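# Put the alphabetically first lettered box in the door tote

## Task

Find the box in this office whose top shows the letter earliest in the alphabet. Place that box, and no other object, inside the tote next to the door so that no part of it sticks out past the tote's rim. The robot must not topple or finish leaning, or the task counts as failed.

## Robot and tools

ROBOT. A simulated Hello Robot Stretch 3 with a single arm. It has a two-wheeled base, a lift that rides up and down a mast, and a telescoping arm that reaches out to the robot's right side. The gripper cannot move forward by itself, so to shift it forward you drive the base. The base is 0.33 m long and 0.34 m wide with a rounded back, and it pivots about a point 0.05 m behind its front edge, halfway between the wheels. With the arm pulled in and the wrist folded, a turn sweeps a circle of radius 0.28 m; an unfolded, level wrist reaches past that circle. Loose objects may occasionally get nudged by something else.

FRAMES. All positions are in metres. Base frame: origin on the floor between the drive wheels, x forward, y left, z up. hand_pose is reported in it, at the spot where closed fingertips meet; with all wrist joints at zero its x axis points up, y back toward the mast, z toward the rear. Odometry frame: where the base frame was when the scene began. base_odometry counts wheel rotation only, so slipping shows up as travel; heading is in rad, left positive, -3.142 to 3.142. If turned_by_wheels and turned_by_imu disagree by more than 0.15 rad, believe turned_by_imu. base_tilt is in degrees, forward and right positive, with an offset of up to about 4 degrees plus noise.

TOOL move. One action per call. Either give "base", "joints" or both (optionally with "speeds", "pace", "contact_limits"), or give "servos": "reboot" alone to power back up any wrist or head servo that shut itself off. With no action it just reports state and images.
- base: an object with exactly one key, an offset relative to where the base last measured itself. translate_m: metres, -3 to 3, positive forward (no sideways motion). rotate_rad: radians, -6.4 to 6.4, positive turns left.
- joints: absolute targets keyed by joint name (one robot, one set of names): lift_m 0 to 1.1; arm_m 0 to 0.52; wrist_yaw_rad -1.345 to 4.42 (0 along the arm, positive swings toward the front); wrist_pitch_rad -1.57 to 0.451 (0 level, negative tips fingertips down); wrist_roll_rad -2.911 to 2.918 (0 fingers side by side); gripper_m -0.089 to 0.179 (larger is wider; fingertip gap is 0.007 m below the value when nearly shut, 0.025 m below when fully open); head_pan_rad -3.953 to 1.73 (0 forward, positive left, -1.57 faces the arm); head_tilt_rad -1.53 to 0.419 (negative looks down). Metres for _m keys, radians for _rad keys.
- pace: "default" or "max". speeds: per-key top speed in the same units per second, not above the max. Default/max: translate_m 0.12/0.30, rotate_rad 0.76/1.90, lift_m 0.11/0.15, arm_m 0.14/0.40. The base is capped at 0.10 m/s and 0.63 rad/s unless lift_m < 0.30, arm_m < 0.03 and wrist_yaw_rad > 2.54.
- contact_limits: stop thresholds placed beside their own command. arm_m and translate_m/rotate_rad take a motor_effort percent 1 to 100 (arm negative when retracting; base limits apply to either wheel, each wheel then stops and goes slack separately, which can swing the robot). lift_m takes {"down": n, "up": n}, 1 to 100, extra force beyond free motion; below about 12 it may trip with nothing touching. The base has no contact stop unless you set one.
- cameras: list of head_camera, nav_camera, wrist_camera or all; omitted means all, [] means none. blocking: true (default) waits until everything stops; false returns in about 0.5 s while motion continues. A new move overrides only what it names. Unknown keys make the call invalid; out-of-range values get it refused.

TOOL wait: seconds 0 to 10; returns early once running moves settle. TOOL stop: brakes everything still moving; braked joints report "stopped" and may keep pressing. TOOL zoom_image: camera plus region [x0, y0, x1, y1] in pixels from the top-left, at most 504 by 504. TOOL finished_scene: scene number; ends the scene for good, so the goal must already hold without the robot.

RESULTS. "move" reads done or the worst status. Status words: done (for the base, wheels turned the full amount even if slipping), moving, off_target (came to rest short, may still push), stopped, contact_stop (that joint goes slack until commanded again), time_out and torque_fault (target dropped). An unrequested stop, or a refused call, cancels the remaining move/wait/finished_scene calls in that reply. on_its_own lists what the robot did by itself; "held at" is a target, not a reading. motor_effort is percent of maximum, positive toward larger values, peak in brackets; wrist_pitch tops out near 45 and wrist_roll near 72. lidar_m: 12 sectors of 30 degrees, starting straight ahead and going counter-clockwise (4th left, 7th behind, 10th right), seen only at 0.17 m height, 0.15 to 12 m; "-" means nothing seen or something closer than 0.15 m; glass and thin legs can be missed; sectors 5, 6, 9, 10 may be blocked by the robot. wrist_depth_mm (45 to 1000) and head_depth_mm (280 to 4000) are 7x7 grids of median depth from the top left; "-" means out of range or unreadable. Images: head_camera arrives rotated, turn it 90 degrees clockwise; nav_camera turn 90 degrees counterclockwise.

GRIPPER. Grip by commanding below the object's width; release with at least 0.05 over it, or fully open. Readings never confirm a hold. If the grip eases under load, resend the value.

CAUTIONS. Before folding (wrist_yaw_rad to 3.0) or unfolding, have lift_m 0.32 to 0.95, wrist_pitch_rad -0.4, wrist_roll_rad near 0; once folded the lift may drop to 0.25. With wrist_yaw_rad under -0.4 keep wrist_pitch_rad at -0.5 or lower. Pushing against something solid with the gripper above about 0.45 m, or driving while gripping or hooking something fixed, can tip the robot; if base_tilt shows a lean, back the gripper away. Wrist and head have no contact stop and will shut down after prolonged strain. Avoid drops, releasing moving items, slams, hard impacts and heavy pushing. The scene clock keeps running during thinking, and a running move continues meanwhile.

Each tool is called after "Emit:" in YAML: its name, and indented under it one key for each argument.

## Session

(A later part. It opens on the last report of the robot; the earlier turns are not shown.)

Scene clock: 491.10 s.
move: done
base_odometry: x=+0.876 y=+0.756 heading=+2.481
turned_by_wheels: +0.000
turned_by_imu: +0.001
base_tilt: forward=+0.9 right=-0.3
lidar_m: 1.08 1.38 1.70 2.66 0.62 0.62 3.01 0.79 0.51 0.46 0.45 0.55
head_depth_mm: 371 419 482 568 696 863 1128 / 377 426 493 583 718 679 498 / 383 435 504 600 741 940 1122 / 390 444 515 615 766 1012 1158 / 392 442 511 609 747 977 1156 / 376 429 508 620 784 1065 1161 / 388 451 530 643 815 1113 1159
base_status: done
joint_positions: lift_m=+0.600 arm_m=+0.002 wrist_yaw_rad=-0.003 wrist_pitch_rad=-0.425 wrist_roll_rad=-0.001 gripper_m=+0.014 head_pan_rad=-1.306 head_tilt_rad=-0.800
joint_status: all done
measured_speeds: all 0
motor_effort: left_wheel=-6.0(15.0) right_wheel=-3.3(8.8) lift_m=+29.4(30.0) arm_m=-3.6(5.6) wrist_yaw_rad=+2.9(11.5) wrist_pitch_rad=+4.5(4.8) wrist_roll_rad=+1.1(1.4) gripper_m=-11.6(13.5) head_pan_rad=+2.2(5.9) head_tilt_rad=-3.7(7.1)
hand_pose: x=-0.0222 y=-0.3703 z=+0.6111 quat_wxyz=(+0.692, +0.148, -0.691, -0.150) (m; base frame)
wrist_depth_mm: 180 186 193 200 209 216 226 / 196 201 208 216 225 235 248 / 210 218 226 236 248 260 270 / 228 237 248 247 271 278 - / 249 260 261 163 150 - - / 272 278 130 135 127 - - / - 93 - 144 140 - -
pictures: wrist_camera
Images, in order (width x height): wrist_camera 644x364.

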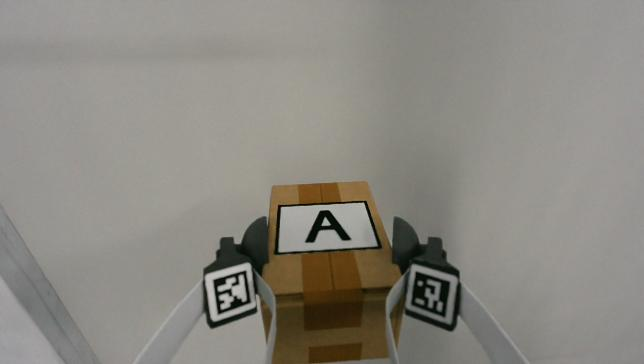

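Emit:
move:
  base: {"rotate_rad": 0.8}
  joints: {"head_pan_rad": -1.3, "head_tilt_rad": -0.7}
  cameras: []

Emit:
move:
  base: {"translate_m": 0.2}
  cameras: ["head_camera"]

Scene clock: 499.07 s.
move: done
base_odometry: x=+0.876 y=+0.756 heading=-3.003
turned_by_wheels: +0.799
turned_by_imu: +0.798
base_tilt: forward=+1.0 right=-0.2
lidar_m: 1.47 2.23 0.99 0.62 0.81 1.26 0.59 0.47 0.45 0.47 0.72 1.37
head_depth_mm: 476 512 558 595 681 754 836 / 526 574 629 700 790 855 639 / 591 652 726 819 941 1112 1175 / 672 755 853 994 1175 1324 1199 / 779 886 1042 1235 1506 1391 1206 / 916 1114 1381 1698 1604 1372 1201 / 1170 1321 1471 1661 1612 1358 1203
base_status: done
joint_positions: lift_m=+0.600 arm_m=+0.002 wrist_yaw_rad=-0.003 wrist_pitch_rad=-0.425 wrist_roll_rad=-0.001 gripper_m=+0.014 head_pan_rad=-1.300 head_tilt_rad=-0.701
joint_status: all done
measured_speeds: all 0
motor_effort: left_wheel=-10.5(14.7) right_wheel=+10.4(15.4) lift_m=+29.1(29.4) arm_m=-4.6(4.6) wrist_yaw_rad=+2.9(3.6) wrist_pitch_rad=+4.4(4.8) wrist_roll_rad=+1.2(1.3) gripper_m=-11.8(13.7) head_pan_rad=+2.7(4.4) head_tilt_rad=+2.0(3.3)
hand_pose: x=-0.0221 y=-0.3703 z=+0.6111 quat_wxyz=(+0.692, +0.148, -0.691, -0.150) (m; base frame)
wrist_depth_mm: 612 - 323 261 220 - 176 / 659 - 335 288 235 - 187 / 739 - - 310 255 - 200 / - 767 - 204 280 235 210 / - - 153 162 156 253 224 / 880 884 130 134 126 268 238 / 765 709 730 144 145 115 253
pictures: none
No camera images: "cameras" was empty.

Scene clock: 502.20 s.
move: done
base_odometry: x=+0.677 y=+0.728 heading=-3.003
turned_by_wheels: +0.000
turned_by_imu: +0.000
base_tilt: forward=+1.1 right=-0.2
lidar_m: 1.30 1.96 1.43 0.67 0.65 1.58 0.75 0.59 0.55 0.61 0.91 1.21
head_depth_mm: 611 659 715 784 865 980 1084 / 676 737 808 902 1009 1096 638 / 762 839 929 1050 1215 1325 1197 / 853 953 1077 1255 1481 1382 1203 / 1040 1180 1368 1610 1623 1353 1199 / 1119 1237 1395 1567 1616 1368 1202 / 1064 1177 1297 1449 1580 1334 1201
base_status: done
joint_positions: lift_m=+0.600 arm_m=+0.002 wrist_yaw_rad=-0.003 wrist_pitch_rad=-0.425 wrist_roll_rad=-0.001 gripper_m=+0.014 head_pan_rad=-1.300 head_tilt_rad=-0.700
joint_status: not commanded
measured_speeds: all 0
motor_effort: left_wheel=+5.4(12.8) right_wheel=+5.2(14.0) lift_m=+28.8(29.3) arm_m=-12.3(12.7) wrist_yaw_rad=+3.0(3.5) wrist_pitch_rad=+4.3(4.8) wrist_roll_rad=+0.8(1.3) gripper_m=-11.5(13.3) head_pan_rad=+3.5(4.3) head_tilt_rad=+1.4(2.7)
hand_pose: x=-0.0221 y=-0.3703 z=+0.6111 quat_wxyz=(+0.692, +0.148, -0.691, -0.150) (m; base frame)
wrist_depth_mm: - 612 - - 327 285 252 / - 663 - - 339 303 265 / - 750 - - - 321 280 / - - - 195 - 336 293 / - - 163 163 151 345 312 / 879 920 130 135 126 - 332 / - 103 724 144 140 - 365
pictures: head_camera (sideways)
Images, in order (width x height): head_camera 896x504.

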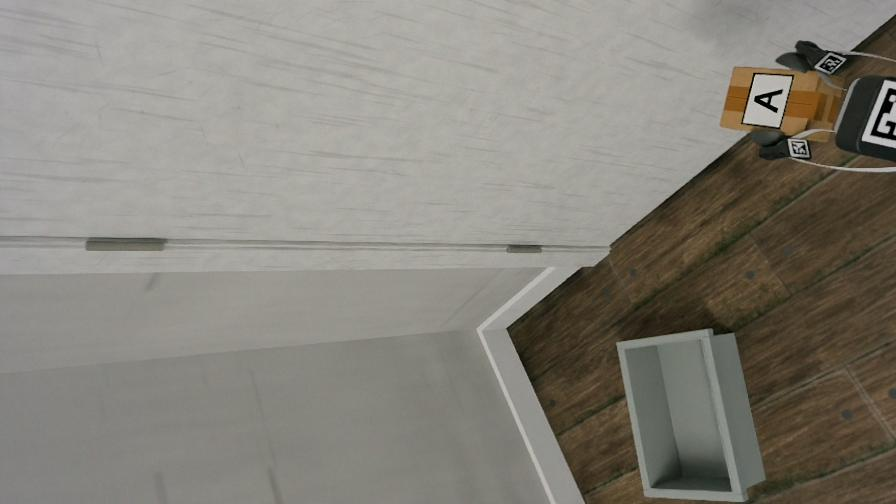

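Emit:
move:
  base: {"rotate_rad": 0.77}
  joints: {"head_pan_rad": -1.6, "head_tilt_rad": -0.8}
  cameras: ["head_camera"]

Scene clock: 508.13 s.
move: done
base_odometry: x=+0.677 y=+0.728 heading=-2.233
turned_by_wheels: +0.769
turned_by_imu: +0.768
base_tilt: forward=+1.0 right=-0.1
lidar_m: 2.55 0.91 0.65 0.91 1.01 0.64 0.55 0.57 0.69 1.21 1.21 1.49
head_depth_mm: 1117 1261 1383 1439 1411 1317 1158 / 1110 1268 1480 1691 1500 1297 1171 / 1090 1245 1444 1691 1468 699 510 / 1078 1233 1430 1656 1474 713 559 / 1065 1212 1404 1638 1512 1311 1163 / 1054 1200 1380 1647 1518 1312 1157 / 1037 1182 1370 1616 1501 1308 1166
base_status: done
joint_positions: lift_m=+0.600 arm_m=+0.002 wrist_yaw_rad=-0.003 wrist_pitch_rad=-0.425 wrist_roll_rad=-0.001 gripper_m=+0.014 head_pan_rad=-1.600 head_tilt_rad=-0.799
joint_status: all done
measured_speeds: all 0
motor_effort: left_wheel=-11.4(14.2) right_wheel=+10.4(16.0) lift_m=+28.6(28.8) arm_m=-19.8(20.5) wrist_yaw_rad=+3.0(3.4) wrist_pitch_rad=+4.4(4.7) wrist_roll_rad=+1.1(1.3) gripper_m=-12.4(13.8) head_pan_rad=-4.7(4.7) head_tilt_rad=-4.7(5.5)
hand_pose: x=-0.0221 y=-0.3703 z=+0.6111 quat_wxyz=(+0.692, +0.148, -0.691, -0.150) (m; base frame)
wrist_depth_mm: - - - - - 596 - / - - - - - 632 - / - - - - - 681 - / - - - - - 750 - / - - 179 163 168 804 - / 899 879 130 135 126 - - / 759 730 723 144 724 668 -
pictures: head_camera (sideways)
Images, in order (width x height): head_camera 896x504.

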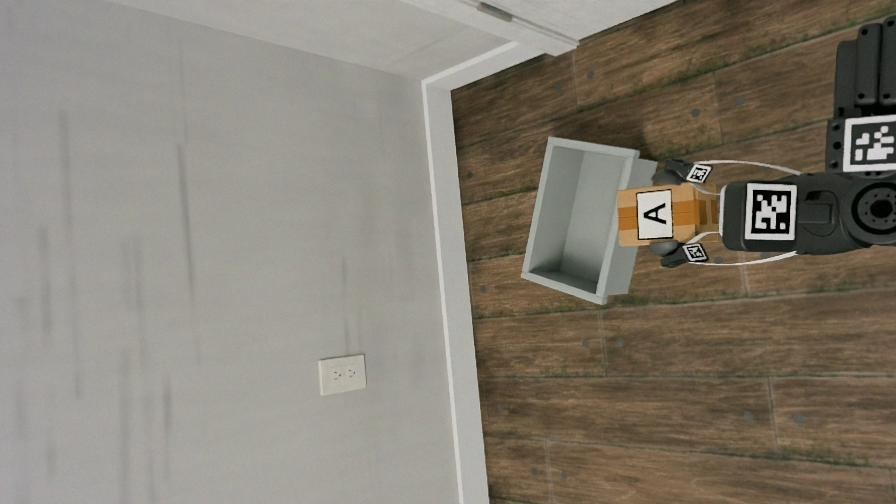

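Emit:
move:
  joints: {"arm_m": 0.48, "wrist_pitch_rad": -0.9, "lift_m": 0.4}
  cameras: ["head_camera", "wrist_camera"]

Scene clock: 553.10 s.
move: done
base_odometry: x=+0.677 y=+0.728 heading=-2.233
turned_by_wheels: +0.000
turned_by_imu: +0.001
base_tilt: forward=+1.0 right=-0.4
lidar_m: 2.55 0.91 0.65 0.91 1.01 0.64 0.55 0.57 0.69 1.21 1.22 1.49
head_depth_mm: 1118 1261 1393 1452 1412 1306 1158 / 1104 1266 1474 1698 1479 1253 621 / 1092 1254 1448 1642 909 1286 1143 / 1081 1226 1420 1657 1424 1303 1158 / 1074 1212 1406 1627 1501 1310 1159 / 1051 1196 1373 1653 1507 1311 1162 / 1041 1180 1361 1613 1500 1306 1164
base_status: not commanded
joint_positions: lift_m=+0.400 arm_m=+0.480 wrist_yaw_rad=-0.003 wrist_pitch_rad=-0.914 wrist_roll_rad=-0.001 gripper_m=+0.014 head_pan_rad=-1.600 head_tilt_rad=-0.800
joint_status: all done
measured_speeds: all 0
motor_effort: left_wheel=-10.8(11.5) right_wheel=+9.9(10.6) lift_m=+21.9(26.3) arm_m=+21.1(23.4) wrist_yaw_rad=+2.9(3.5) wrist_pitch_rad=+2.2(6.4) wrist_roll_rad=+1.2(1.3) gripper_m=-12.6(13.8) head_pan_rad=-2.9(4.3) head_tilt_rad=-3.8(5.7)
hand_pose: x=-0.0220 y=-0.7623 z=+0.3211 quat_wxyz=(+0.635, +0.311, -0.634, -0.313) (m; base frame)
wrist_depth_mm: - - - - - - - / - - - 626 639 650 - / 583 600 597 598 599 605 499 / 558 547 546 410 543 541 461 / 504 502 380 162 156 504 473 / 464 474 130 134 126 462 458 / 435 103 422 144 123 423 429
pictures: head_camera (sideways), wrist_camera
Images, in order (width x height): head_camera 896x504, wrist_camera 644x364.

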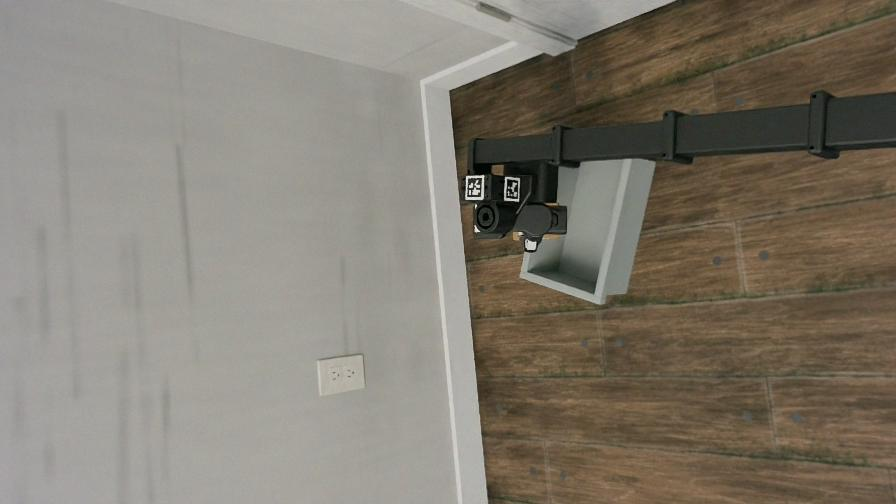

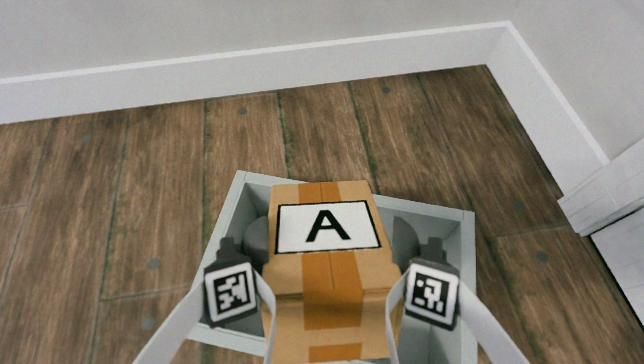

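Emit:
move:
  base: {"rotate_rad": -0.5}
  joints: {"arm_m": 0.2}
  cameras: []

Emit:
move:
  base: {"translate_m": 0.14}
  cameras: []

Emit:
move:
  base: {"rotate_rad": 0.5}
  cameras: []

Emit:
move:
  base: {"translate_m": -0.145}
  joints: {"arm_m": 0.47, "wrist_pitch_rad": -0.95, "lift_m": 0.35}
  cameras: ["wrist_camera"]

Scene clock: 602.93 s.
move: done
base_odometry: x=+0.677 y=+0.728 heading=-2.733
turned_by_wheels: -0.499
turned_by_imu: -0.497
base_tilt: forward=+1.0 right=-0.1
lidar_m: 1.52 2.59 0.87 0.65 0.97 0.97 0.63 0.55 0.57 0.71 1.21 1.22
head_depth_mm: 608 664 735 819 933 1071 1143 / 670 741 828 945 1095 1200 623 / 747 836 951 1106 1327 694 1143 / 841 958 1116 1327 1476 1238 1161 / 1014 1171 1413 1678 1515 1318 1164 / 1149 1300 1488 1674 1457 1294 1155 / 1102 1223 1385 1588 1446 1281 1160
base_status: done
joint_positions: lift_m=+0.400 arm_m=+0.200 wrist_yaw_rad=-0.002 wrist_pitch_rad=-0.914 wrist_roll_rad=-0.001 gripper_m=+0.014 head_pan_rad=-1.600 head_tilt_rad=-0.800
joint_status: all done
measured_speeds: all 0
motor_effort: left_wheel=+9.9(15.5) right_wheel=-10.6(15.9) lift_m=+24.6(24.6) arm_m=-18.3(23.2) wrist_yaw_rad=+2.5(3.1) wrist_pitch_rad=+2.5(2.8) wrist_roll_rad=+0.8(1.3) gripper_m=-13.0(13.8) head_pan_rad=-3.1(4.4) head_tilt_rad=-3.7(5.3)
hand_pose: x=-0.0219 y=-0.4822 z=+0.3210 quat_wxyz=(+0.635, +0.312, -0.634, -0.313) (m; base frame)
wrist_depth_mm: - 736 721 - 334 285 230 / 681 680 679 639 - 305 247 / - - 604 605 494 328 267 / - - 546 548 520 345 292 / 495 510 498 161 484 440 310 / 471 468 130 134 127 455 350 / 439 103 421 144 420 428 394
pictures: none
No camera images: "cameras" was empty.

Scene clock: 605.47 s.
move: done
base_odometry: x=+0.549 y=+0.672 heading=-2.732
turned_by_wheels: +0.000
turned_by_imu: +0.000
base_tilt: forward=+0.7 right=-0.1
lidar_m: 1.41 2.47 1.02 0.67 0.70 1.15 0.75 0.66 0.68 0.84 1.12 1.13
head_depth_mm: 735 798 881 991 1124 1260 1161 / 807 891 997 1135 1308 1288 621 / 898 1001 1147 1319 1465 697 1140 / 1056 1199 1387 1646 1518 1243 1165 / 1129 1295 1491 1686 1456 1289 1163 / 1083 1209 1389 1599 1438 1283 1157 / 1026 1130 1270 1459 1505 1319 1167
base_status: done
joint_positions: lift_m=+0.400 arm_m=+0.200 wrist_yaw_rad=-0.002 wrist_pitch_rad=-0.914 wrist_roll_rad=-0.001 gripper_m=+0.014 head_pan_rad=-1.600 head_tilt_rad=-0.800
joint_status: not commanded
measured_speeds: all 0
motor_effort: left_wheel=+13.6(16.0) right_wheel=-3.8(6.7) lift_m=+25.4(25.5) arm_m=-5.6(18.4) wrist_yaw_rad=+1.9(2.9) wrist_pitch_rad=+2.1(2.8) wrist_roll_rad=+1.1(1.4) gripper_m=-11.5(13.7) head_pan_rad=-3.1(4.2) head_tilt_rad=-3.2(4.7)
hand_pose: x=-0.0219 y=-0.4822 z=+0.3210 quat_wxyz=(+0.635, +0.312, -0.634, -0.313) (m; base frame)
wrist_depth_mm: - 733 741 717 - - 319 / 649 691 681 664 560 - 333 / 574 - 589 596 594 491 342 / 441 - - 546 545 515 - / 501 499 493 163 481 498 448 / 465 480 130 134 126 461 455 / 436 102 424 144 421 422 430
pictures: none
No camera images: "cameras" was empty.

Scene clock: 607.37 s.
move: done
base_odometry: x=+0.549 y=+0.672 heading=-2.233
turned_by_wheels: +0.499
turned_by_imu: +0.498
base_tilt: forward=+0.9 right=-0.1
lidar_m: 2.45 1.06 0.67 0.67 1.20 0.76 0.66 0.67 0.83 1.12 1.13 1.38
head_depth_mm: 1039 1190 1404 1640 1500 1318 1166 / 1024 1166 1370 1647 1444 1255 622 / 1013 1156 1341 1612 1453 696 1151 / 1002 1134 1322 1579 1494 1240 1160 / 994 1124 1308 1544 1517 1309 1159 / 975 1104 1283 1514 1507 1298 1160 / 970 1089 1266 1498 1502 1312 1165
base_status: done
joint_positions: lift_m=+0.400 arm_m=+0.200 wrist_yaw_rad=-0.002 wrist_pitch_rad=-0.914 wrist_roll_rad=-0.001 gripper_m=+0.014 head_pan_rad=-1.600 head_tilt_rad=-0.800
joint_status: not commanded
measured_speeds: all 0
motor_effort: left_wheel=-9.6(14.5) right_wheel=+11.1(16.1) lift_m=+26.2(26.3) arm_m=+1.8(6.1) wrist_yaw_rad=+2.5(3.0) wrist_pitch_rad=+2.6(2.8) wrist_roll_rad=+1.1(1.4) gripper_m=-12.9(13.1) head_pan_rad=-2.2(4.0) head_tilt_rad=-4.4(4.7)
hand_pose: x=-0.0219 y=-0.4822 z=+0.3210 quat_wxyz=(+0.635, +0.312, -0.634, -0.313) (m; base frame)
wrist_depth_mm: - - 712 735 742 732 - / 676 684 662 654 706 662 644 / 602 598 608 599 - 574 587 / 547 549 541 194 - 534 547 / 505 504 493 162 169 499 500 / 473 470 130 134 126 468 466 / 438 103 418 144 422 424 433
pictures: none
No camera images: "cameras" was empty.

Scene clock: 610.57 s.
move: done
base_odometry: x=+0.638 y=+0.787 heading=-2.233
turned_by_wheels: +0.000
turned_by_imu: +0.002
base_tilt: forward=+1.0 right=-0.1
lidar_m: 2.63 1.01 0.72 0.99 0.96 0.61 0.52 0.53 0.66 1.15 1.16 1.41
head_depth_mm: 1060 1190 1308 1371 1385 1312 1160 / 1046 1201 1400 1634 1507 1278 1115 / 1031 1178 1373 1603 922 1268 1141 / 1023 1164 1349 1603 1440 1282 1159 / 1010 1146 1333 1581 1490 1313 1165 / 1001 1132 1309 1558 1500 1303 1171 / 984 1112 1300 1522 1503 1320 1163
base_status: done
joint_positions: lift_m=+0.350 arm_m=+0.470 wrist_yaw_rad=-0.002 wrist_pitch_rad=-0.963 wrist_roll_rad=-0.001 gripper_m=+0.014 head_pan_rad=-1.600 head_tilt_rad=-0.800
joint_status: all done
measured_speeds: all 0
motor_effort: left_wheel=-13.5(17.0) right_wheel=+3.2(6.3) lift_m=+27.0(27.0) arm_m=+19.7(23.8) wrist_yaw_rad=+2.3(2.9) wrist_pitch_rad=+2.1(6.6) wrist_roll_rad=+1.3(1.3) gripper_m=-12.4(13.4) head_pan_rad=-2.9(4.1) head_tilt_rad=-3.2(4.6)
hand_pose: x=-0.0219 y=-0.7416 z=+0.2646 quat_wxyz=(+0.627, +0.327, -0.626, -0.328) (m; base frame)
wrist_depth_mm: - - - - - 533 - / - 552 554 551 559 551 460 / 522 521 519 509 513 501 445 / 480 474 379 476 471 471 455 / 442 442 163 162 156 440 431 / 410 406 130 134 127 406 407 / 381 103 - 144 123 377 379
pictures: wrist_camera
Images, in order (width x height): wrist_camera 644x364.

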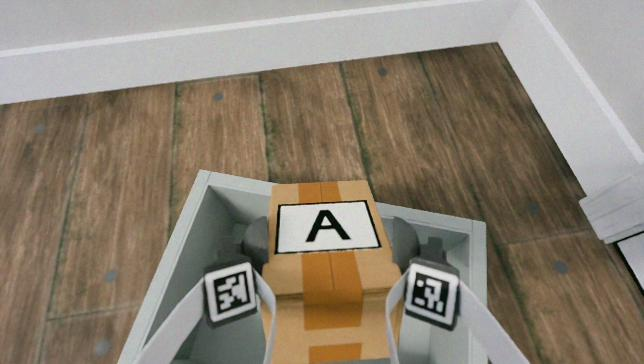

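Emit:
move:
  joints: {"arm_m": 0.493, "lift_m": 0.17}
  speeds: {"lift_m": 0.08}
  cameras: ["wrist_camera"]

Scene clock: 621.67 s.
move: done
base_odometry: x=+0.638 y=+0.787 heading=-2.233
turned_by_wheels: +0.000
turned_by_imu: +0.001
base_tilt: forward=+0.9 right=+0.0
lidar_m: 2.62 1.01 0.72 0.99 0.96 0.60 0.52 0.53 0.66 1.15 1.15 1.41
head_depth_mm: 1057 1186 1322 1374 1382 1296 1161 / 1047 1206 1399 1624 1520 1314 1161 / 1035 1174 1385 1629 1308 1243 1125 / 1024 1164 1363 1628 1456 1288 1168 / 1010 1152 1335 1589 1497 1318 1157 / 998 1134 1312 1562 1505 1307 1158 / 984 1119 1292 1540 1505 1318 1163
base_status: not commanded
joint_positions: lift_m=+0.170 arm_m=+0.493 wrist_yaw_rad=-0.002 wrist_pitch_rad=-0.963 wrist_roll_rad=-0.001 gripper_m=+0.014 head_pan_rad=-1.600 head_tilt_rad=-0.800
joint_status: all done
measured_speeds: all 0
motor_effort: left_wheel=-13.7(13.7) right_wheel=+3.3(3.7) lift_m=+21.5(29.3) arm_m=+21.1(22.8) wrist_yaw_rad=+2.4(2.8) wrist_pitch_rad=+1.9(2.5) wrist_roll_rad=+1.2(1.4) gripper_m=-12.5(13.4) head_pan_rad=-2.6(3.8) head_tilt_rad=-3.2(3.6)
hand_pose: x=-0.0219 y=-0.7645 z=+0.0846 quat_wxyz=(+0.627, +0.327, -0.626, -0.328) (m; base frame)
wrist_depth_mm: 368 363 365 358 361 362 359 / 335 179 336 334 331 327 327 / - 211 199 178 170 162 304 / - - 250 204 205 193 164 / - - 152 162 156 231 - / - - 129 134 127 - - / - 94 - 144 123 - -
pictures: wrist_camera
Images, in order (width x height): wrist_camera 644x364.

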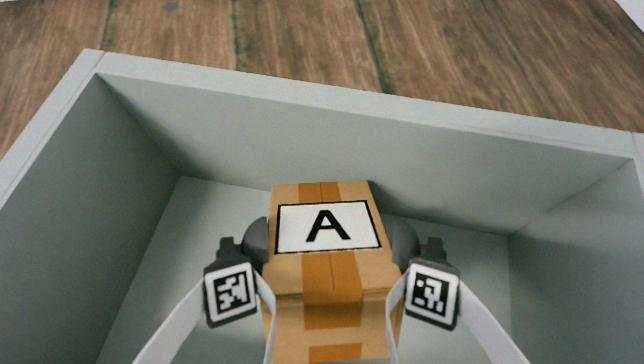

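Emit:
move:
  joints: {"lift_m": 0.13}
  speeds: {"lift_m": 0.03}
  contact_limits: {"lift_m": {"down": 14}}
  cameras: ["wrist_camera"]

Scene clock: 627.93 s.
move: done
base_odometry: x=+0.638 y=+0.787 heading=-2.233
turned_by_wheels: +0.000
turned_by_imu: +0.001
base_tilt: forward=+1.1 right=-0.1
lidar_m: 2.62 1.01 0.72 0.99 0.95 0.61 0.52 0.54 0.66 1.15 1.16 1.42
head_depth_mm: 1062 1192 1314 1370 1389 1291 1159 / 1052 1194 1407 1644 1502 1310 1161 / 1033 1182 1373 1636 1372 1250 1118 / 1024 1165 1359 1614 1435 1318 1166 / 1009 1145 1340 1580 1493 1312 1164 / 1000 1138 1309 1558 1510 1305 1162 / 990 1113 1291 1536 1515 1316 1157
base_status: not commanded
joint_positions: lift_m=+0.130 arm_m=+0.493 wrist_yaw_rad=-0.001 wrist_pitch_rad=-0.954 wrist_roll_rad=+0.000 gripper_m=+0.014 head_pan_rad=-1.600 head_tilt_rad=-0.800
joint_status: all done
measured_speeds: all 0
motor_effort: left_wheel=-12.2(13.7) right_wheel=+3.3(3.9) lift_m=+24.1(24.1) arm_m=+14.5(20.5) wrist_yaw_rad=+1.9(3.2) wrist_pitch_rad=+0.7(2.4) wrist_roll_rad=+0.7(1.4) gripper_m=-12.7(13.4) head_pan_rad=-2.1(3.6) head_tilt_rad=-2.0(3.0)
contact_limits: lift_m down 14 (down: maximum 72; up: maximum 65)
hand_pose: x=-0.0218 y=-0.7666 z=+0.0457 quat_wxyz=(+0.628, +0.324, -0.628, -0.325) (m; base frame)
wrist_depth_mm: 148 147 139 134 309 307 308 / - 175 165 151 141 130 125 / - 214 207 182 169 157 146 / - - - 173 202 198 167 / - - 151 155 151 - - / - 197 129 139 126 - - / 187 189 185 182 184 183 -
pictures: wrist_camera
Images, in order (width x height): wrist_camera 644x364.

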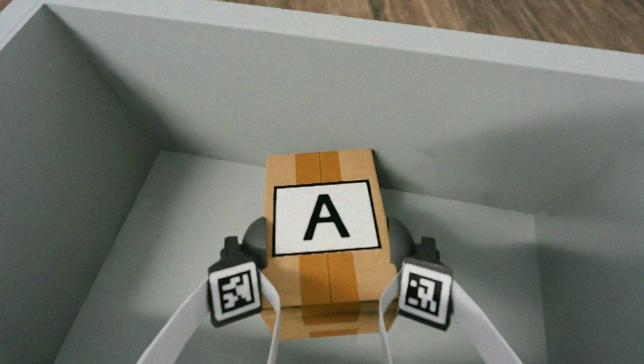

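Emit:
move:
  joints: {"lift_m": 0.115}
  speeds: {"lift_m": 0.02}
  contact_limits: {"lift_m": {"down": 14}}
  cameras: ["wrist_camera"]

Scene clock: 631.60 s.
move: done
base_odometry: x=+0.638 y=+0.787 heading=-2.233
turned_by_wheels: +0.000
turned_by_imu: +0.001
base_tilt: forward=+0.9 right=+0.0
lidar_m: 2.61 1.01 0.72 0.99 0.96 0.61 0.52 0.53 0.66 1.15 1.15 1.41
head_depth_mm: 1060 1183 1320 1374 1384 1298 1158 / 1052 1200 1395 1629 1519 1309 1171 / 1034 1177 1372 1637 1383 1265 1110 / 1025 1165 1353 1602 1433 1312 1159 / 1008 1148 1330 1595 1513 1313 1157 / 992 1127 1308 1562 1510 1314 1159 / 990 1120 1288 1530 1509 1312 1157
base_status: not commanded
joint_positions: lift_m=+0.115 arm_m=+0.493 wrist_yaw_rad=-0.001 wrist_pitch_rad=-0.942 wrist_roll_rad=+0.000 gripper_m=+0.014 head_pan_rad=-1.600 head_tilt_rad=-0.800
joint_status: all done
measured_speeds: all 0
motor_effort: left_wheel=-12.3(12.5) right_wheel=+3.6(3.6) lift_m=+13.0(27.6) arm_m=-9.4(9.5) wrist_yaw_rad=+1.5(2.2) wrist_pitch_rad=-1.6(2.3) wrist_roll_rad=+0.5(0.8) gripper_m=-11.9(12.9) head_pan_rad=-2.1(3.6) head_tilt_rad=-2.2(3.2)
contact_limits: lift_m down 14 (down: maximum 72; up: maximum 65)
hand_pose: x=-0.0218 y=-0.7692 z=+0.0323 quat_wxyz=(+0.630, +0.321, -0.630, -0.322) (m; base frame)
wrist_depth_mm: 146 145 136 126 121 119 300 / - 173 163 150 141 130 121 / - 209 200 174 168 156 145 / - - - 163 198 194 167 / - - 150 151 150 196 - / - 188 130 140 128 188 - / 175 176 173 173 173 172 -
pictures: wrist_camera
Images, in order (width x height): wrist_camera 644x364.

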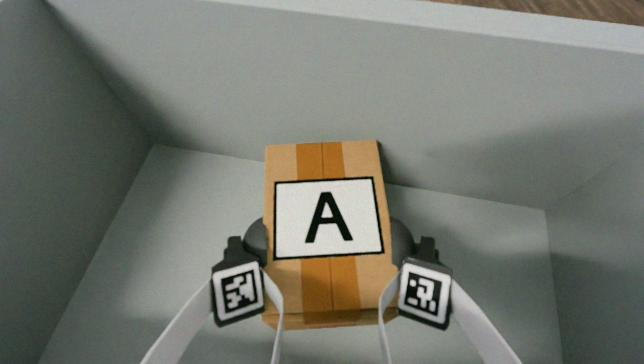

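Emit:
move:
  joints: {"gripper_m": 0.12}
  cameras: ["wrist_camera"]

Scene clock: 641.17 s.
move: done
base_odometry: x=+0.638 y=+0.787 heading=-2.233
turned_by_wheels: +0.000
turned_by_imu: +0.001
base_tilt: forward=+1.0 right=-0.3
lidar_m: 2.62 1.02 0.71 0.99 0.95 0.61 0.52 0.53 0.65 1.14 1.15 1.41
head_depth_mm: 1061 1186 1312 1370 1378 1299 1160 / 1049 1195 1403 1641 1516 1304 1158 / 1039 1186 1379 1653 1402 1263 1107 / 1023 1159 1356 1617 1434 1312 1161 / 1008 1153 1352 1589 1499 1315 1164 / 1000 1133 1313 1559 1496 1319 1156 / 987 1115 1287 1540 1508 1312 1160
base_status: not commanded
joint_positions: lift_m=+0.115 arm_m=+0.493 wrist_yaw_rad=-0.001 wrist_pitch_rad=-0.956 wrist_roll_rad=+0.000 gripper_m=+0.120 head_pan_rad=-1.600 head_tilt_rad=-0.800
joint_status: all done
measured_speeds: all 0
motor_effort: left_wheel=-11.8(12.3) right_wheel=+3.6(3.7) lift_m=+30.6(30.7) arm_m=-17.8(18.0) wrist_yaw_rad=+1.9(2.1) wrist_pitch_rad=+1.2(2.0) wrist_roll_rad=+0.6(0.8) gripper_m=+0.3(85.4) head_pan_rad=-2.3(4.1) head_tilt_rad=-1.4(3.0)
contact_limits: lift_m down 14 (down: maximum 72; up: maximum 65)
hand_pose: x=-0.0217 y=-0.7660 z=+0.0305 quat_wxyz=(+0.628, +0.325, -0.628, -0.326) (m; base frame)
wrist_depth_mm: 149 147 139 130 119 116 113 / - 179 166 155 146 133 123 / - 212 202 173 171 158 145 / - - - 159 199 194 174 / - 193 154 147 151 191 - / - 125 181 137 142 125 - / - 168 171 170 172 128 -
pictures: wrist_camera
Images, in order (width x height): wrist_camera 644x364.

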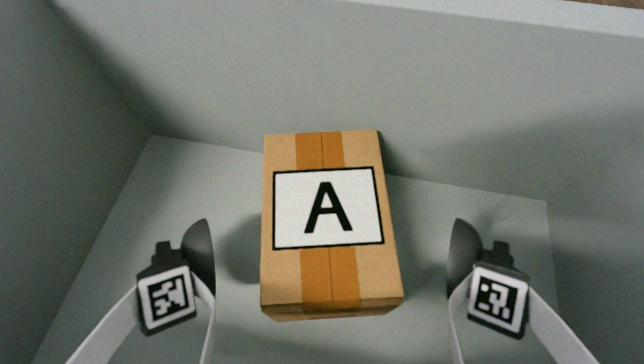

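Emit:
move:
  joints: {"lift_m": 0.35}
  speeds: {"lift_m": 0.08}
  cameras: ["wrist_camera"]

Scene clock: 646.40 s.
move: done
base_odometry: x=+0.638 y=+0.787 heading=-2.233
turned_by_wheels: +0.000
turned_by_imu: +0.001
base_tilt: forward=+1.0 right=-0.3
lidar_m: 2.62 1.01 0.72 0.99 0.95 0.61 0.52 0.53 0.65 1.15 1.15 1.41
head_depth_mm: 1065 1187 1319 1363 1379 1301 1157 / 1056 1203 1399 1645 1509 1260 1113 / 1034 1183 1368 1585 938 1256 1141 / 1019 1160 1344 1597 1429 1302 1162 / 1011 1139 1327 1580 1501 1299 1166 / 1000 1133 1309 1548 1503 1300 1164 / 990 1117 1292 1540 1506 1306 1161
base_status: not commanded
joint_positions: lift_m=+0.350 arm_m=+0.493 wrist_yaw_rad=-0.001 wrist_pitch_rad=-0.957 wrist_roll_rad=+0.000 gripper_m=+0.120 head_pan_rad=-1.600 head_tilt_rad=-0.800
joint_status: all done
measured_speeds: all 0
motor_effort: left_wheel=-12.1(12.2) right_wheel=+3.4(3.8) lift_m=+30.7(32.3) arm_m=-17.4(17.9) wrist_yaw_rad=+1.3(2.0) wrist_pitch_rad=+0.9(1.4) wrist_roll_rad=+0.8(0.9) gripper_m=+0.2(1.8) head_pan_rad=-1.8(3.5) head_tilt_rad=-1.0(2.4)
hand_pose: x=-0.0217 y=-0.7659 z=+0.2654 quat_wxyz=(+0.628, +0.325, -0.628, -0.326) (m; base frame)
wrist_depth_mm: - - - - - 519 - / - - 549 554 558 548 460 / 527 518 521 516 514 510 442 / 478 478 480 476 472 473 454 / 442 443 364 376 377 436 435 / 410 124 - 361 - 125 405 / 392 122 - 344 - 125 382
pictures: wrist_camera
Images, in order (width x height): wrist_camera 644x364.

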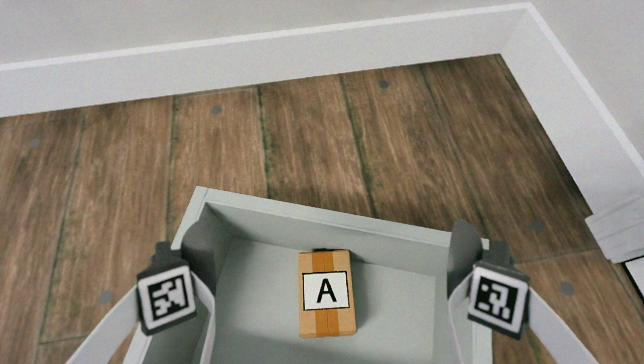

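Emit:
finished_scene:
  scene: 1

The scene is finished: the task was done.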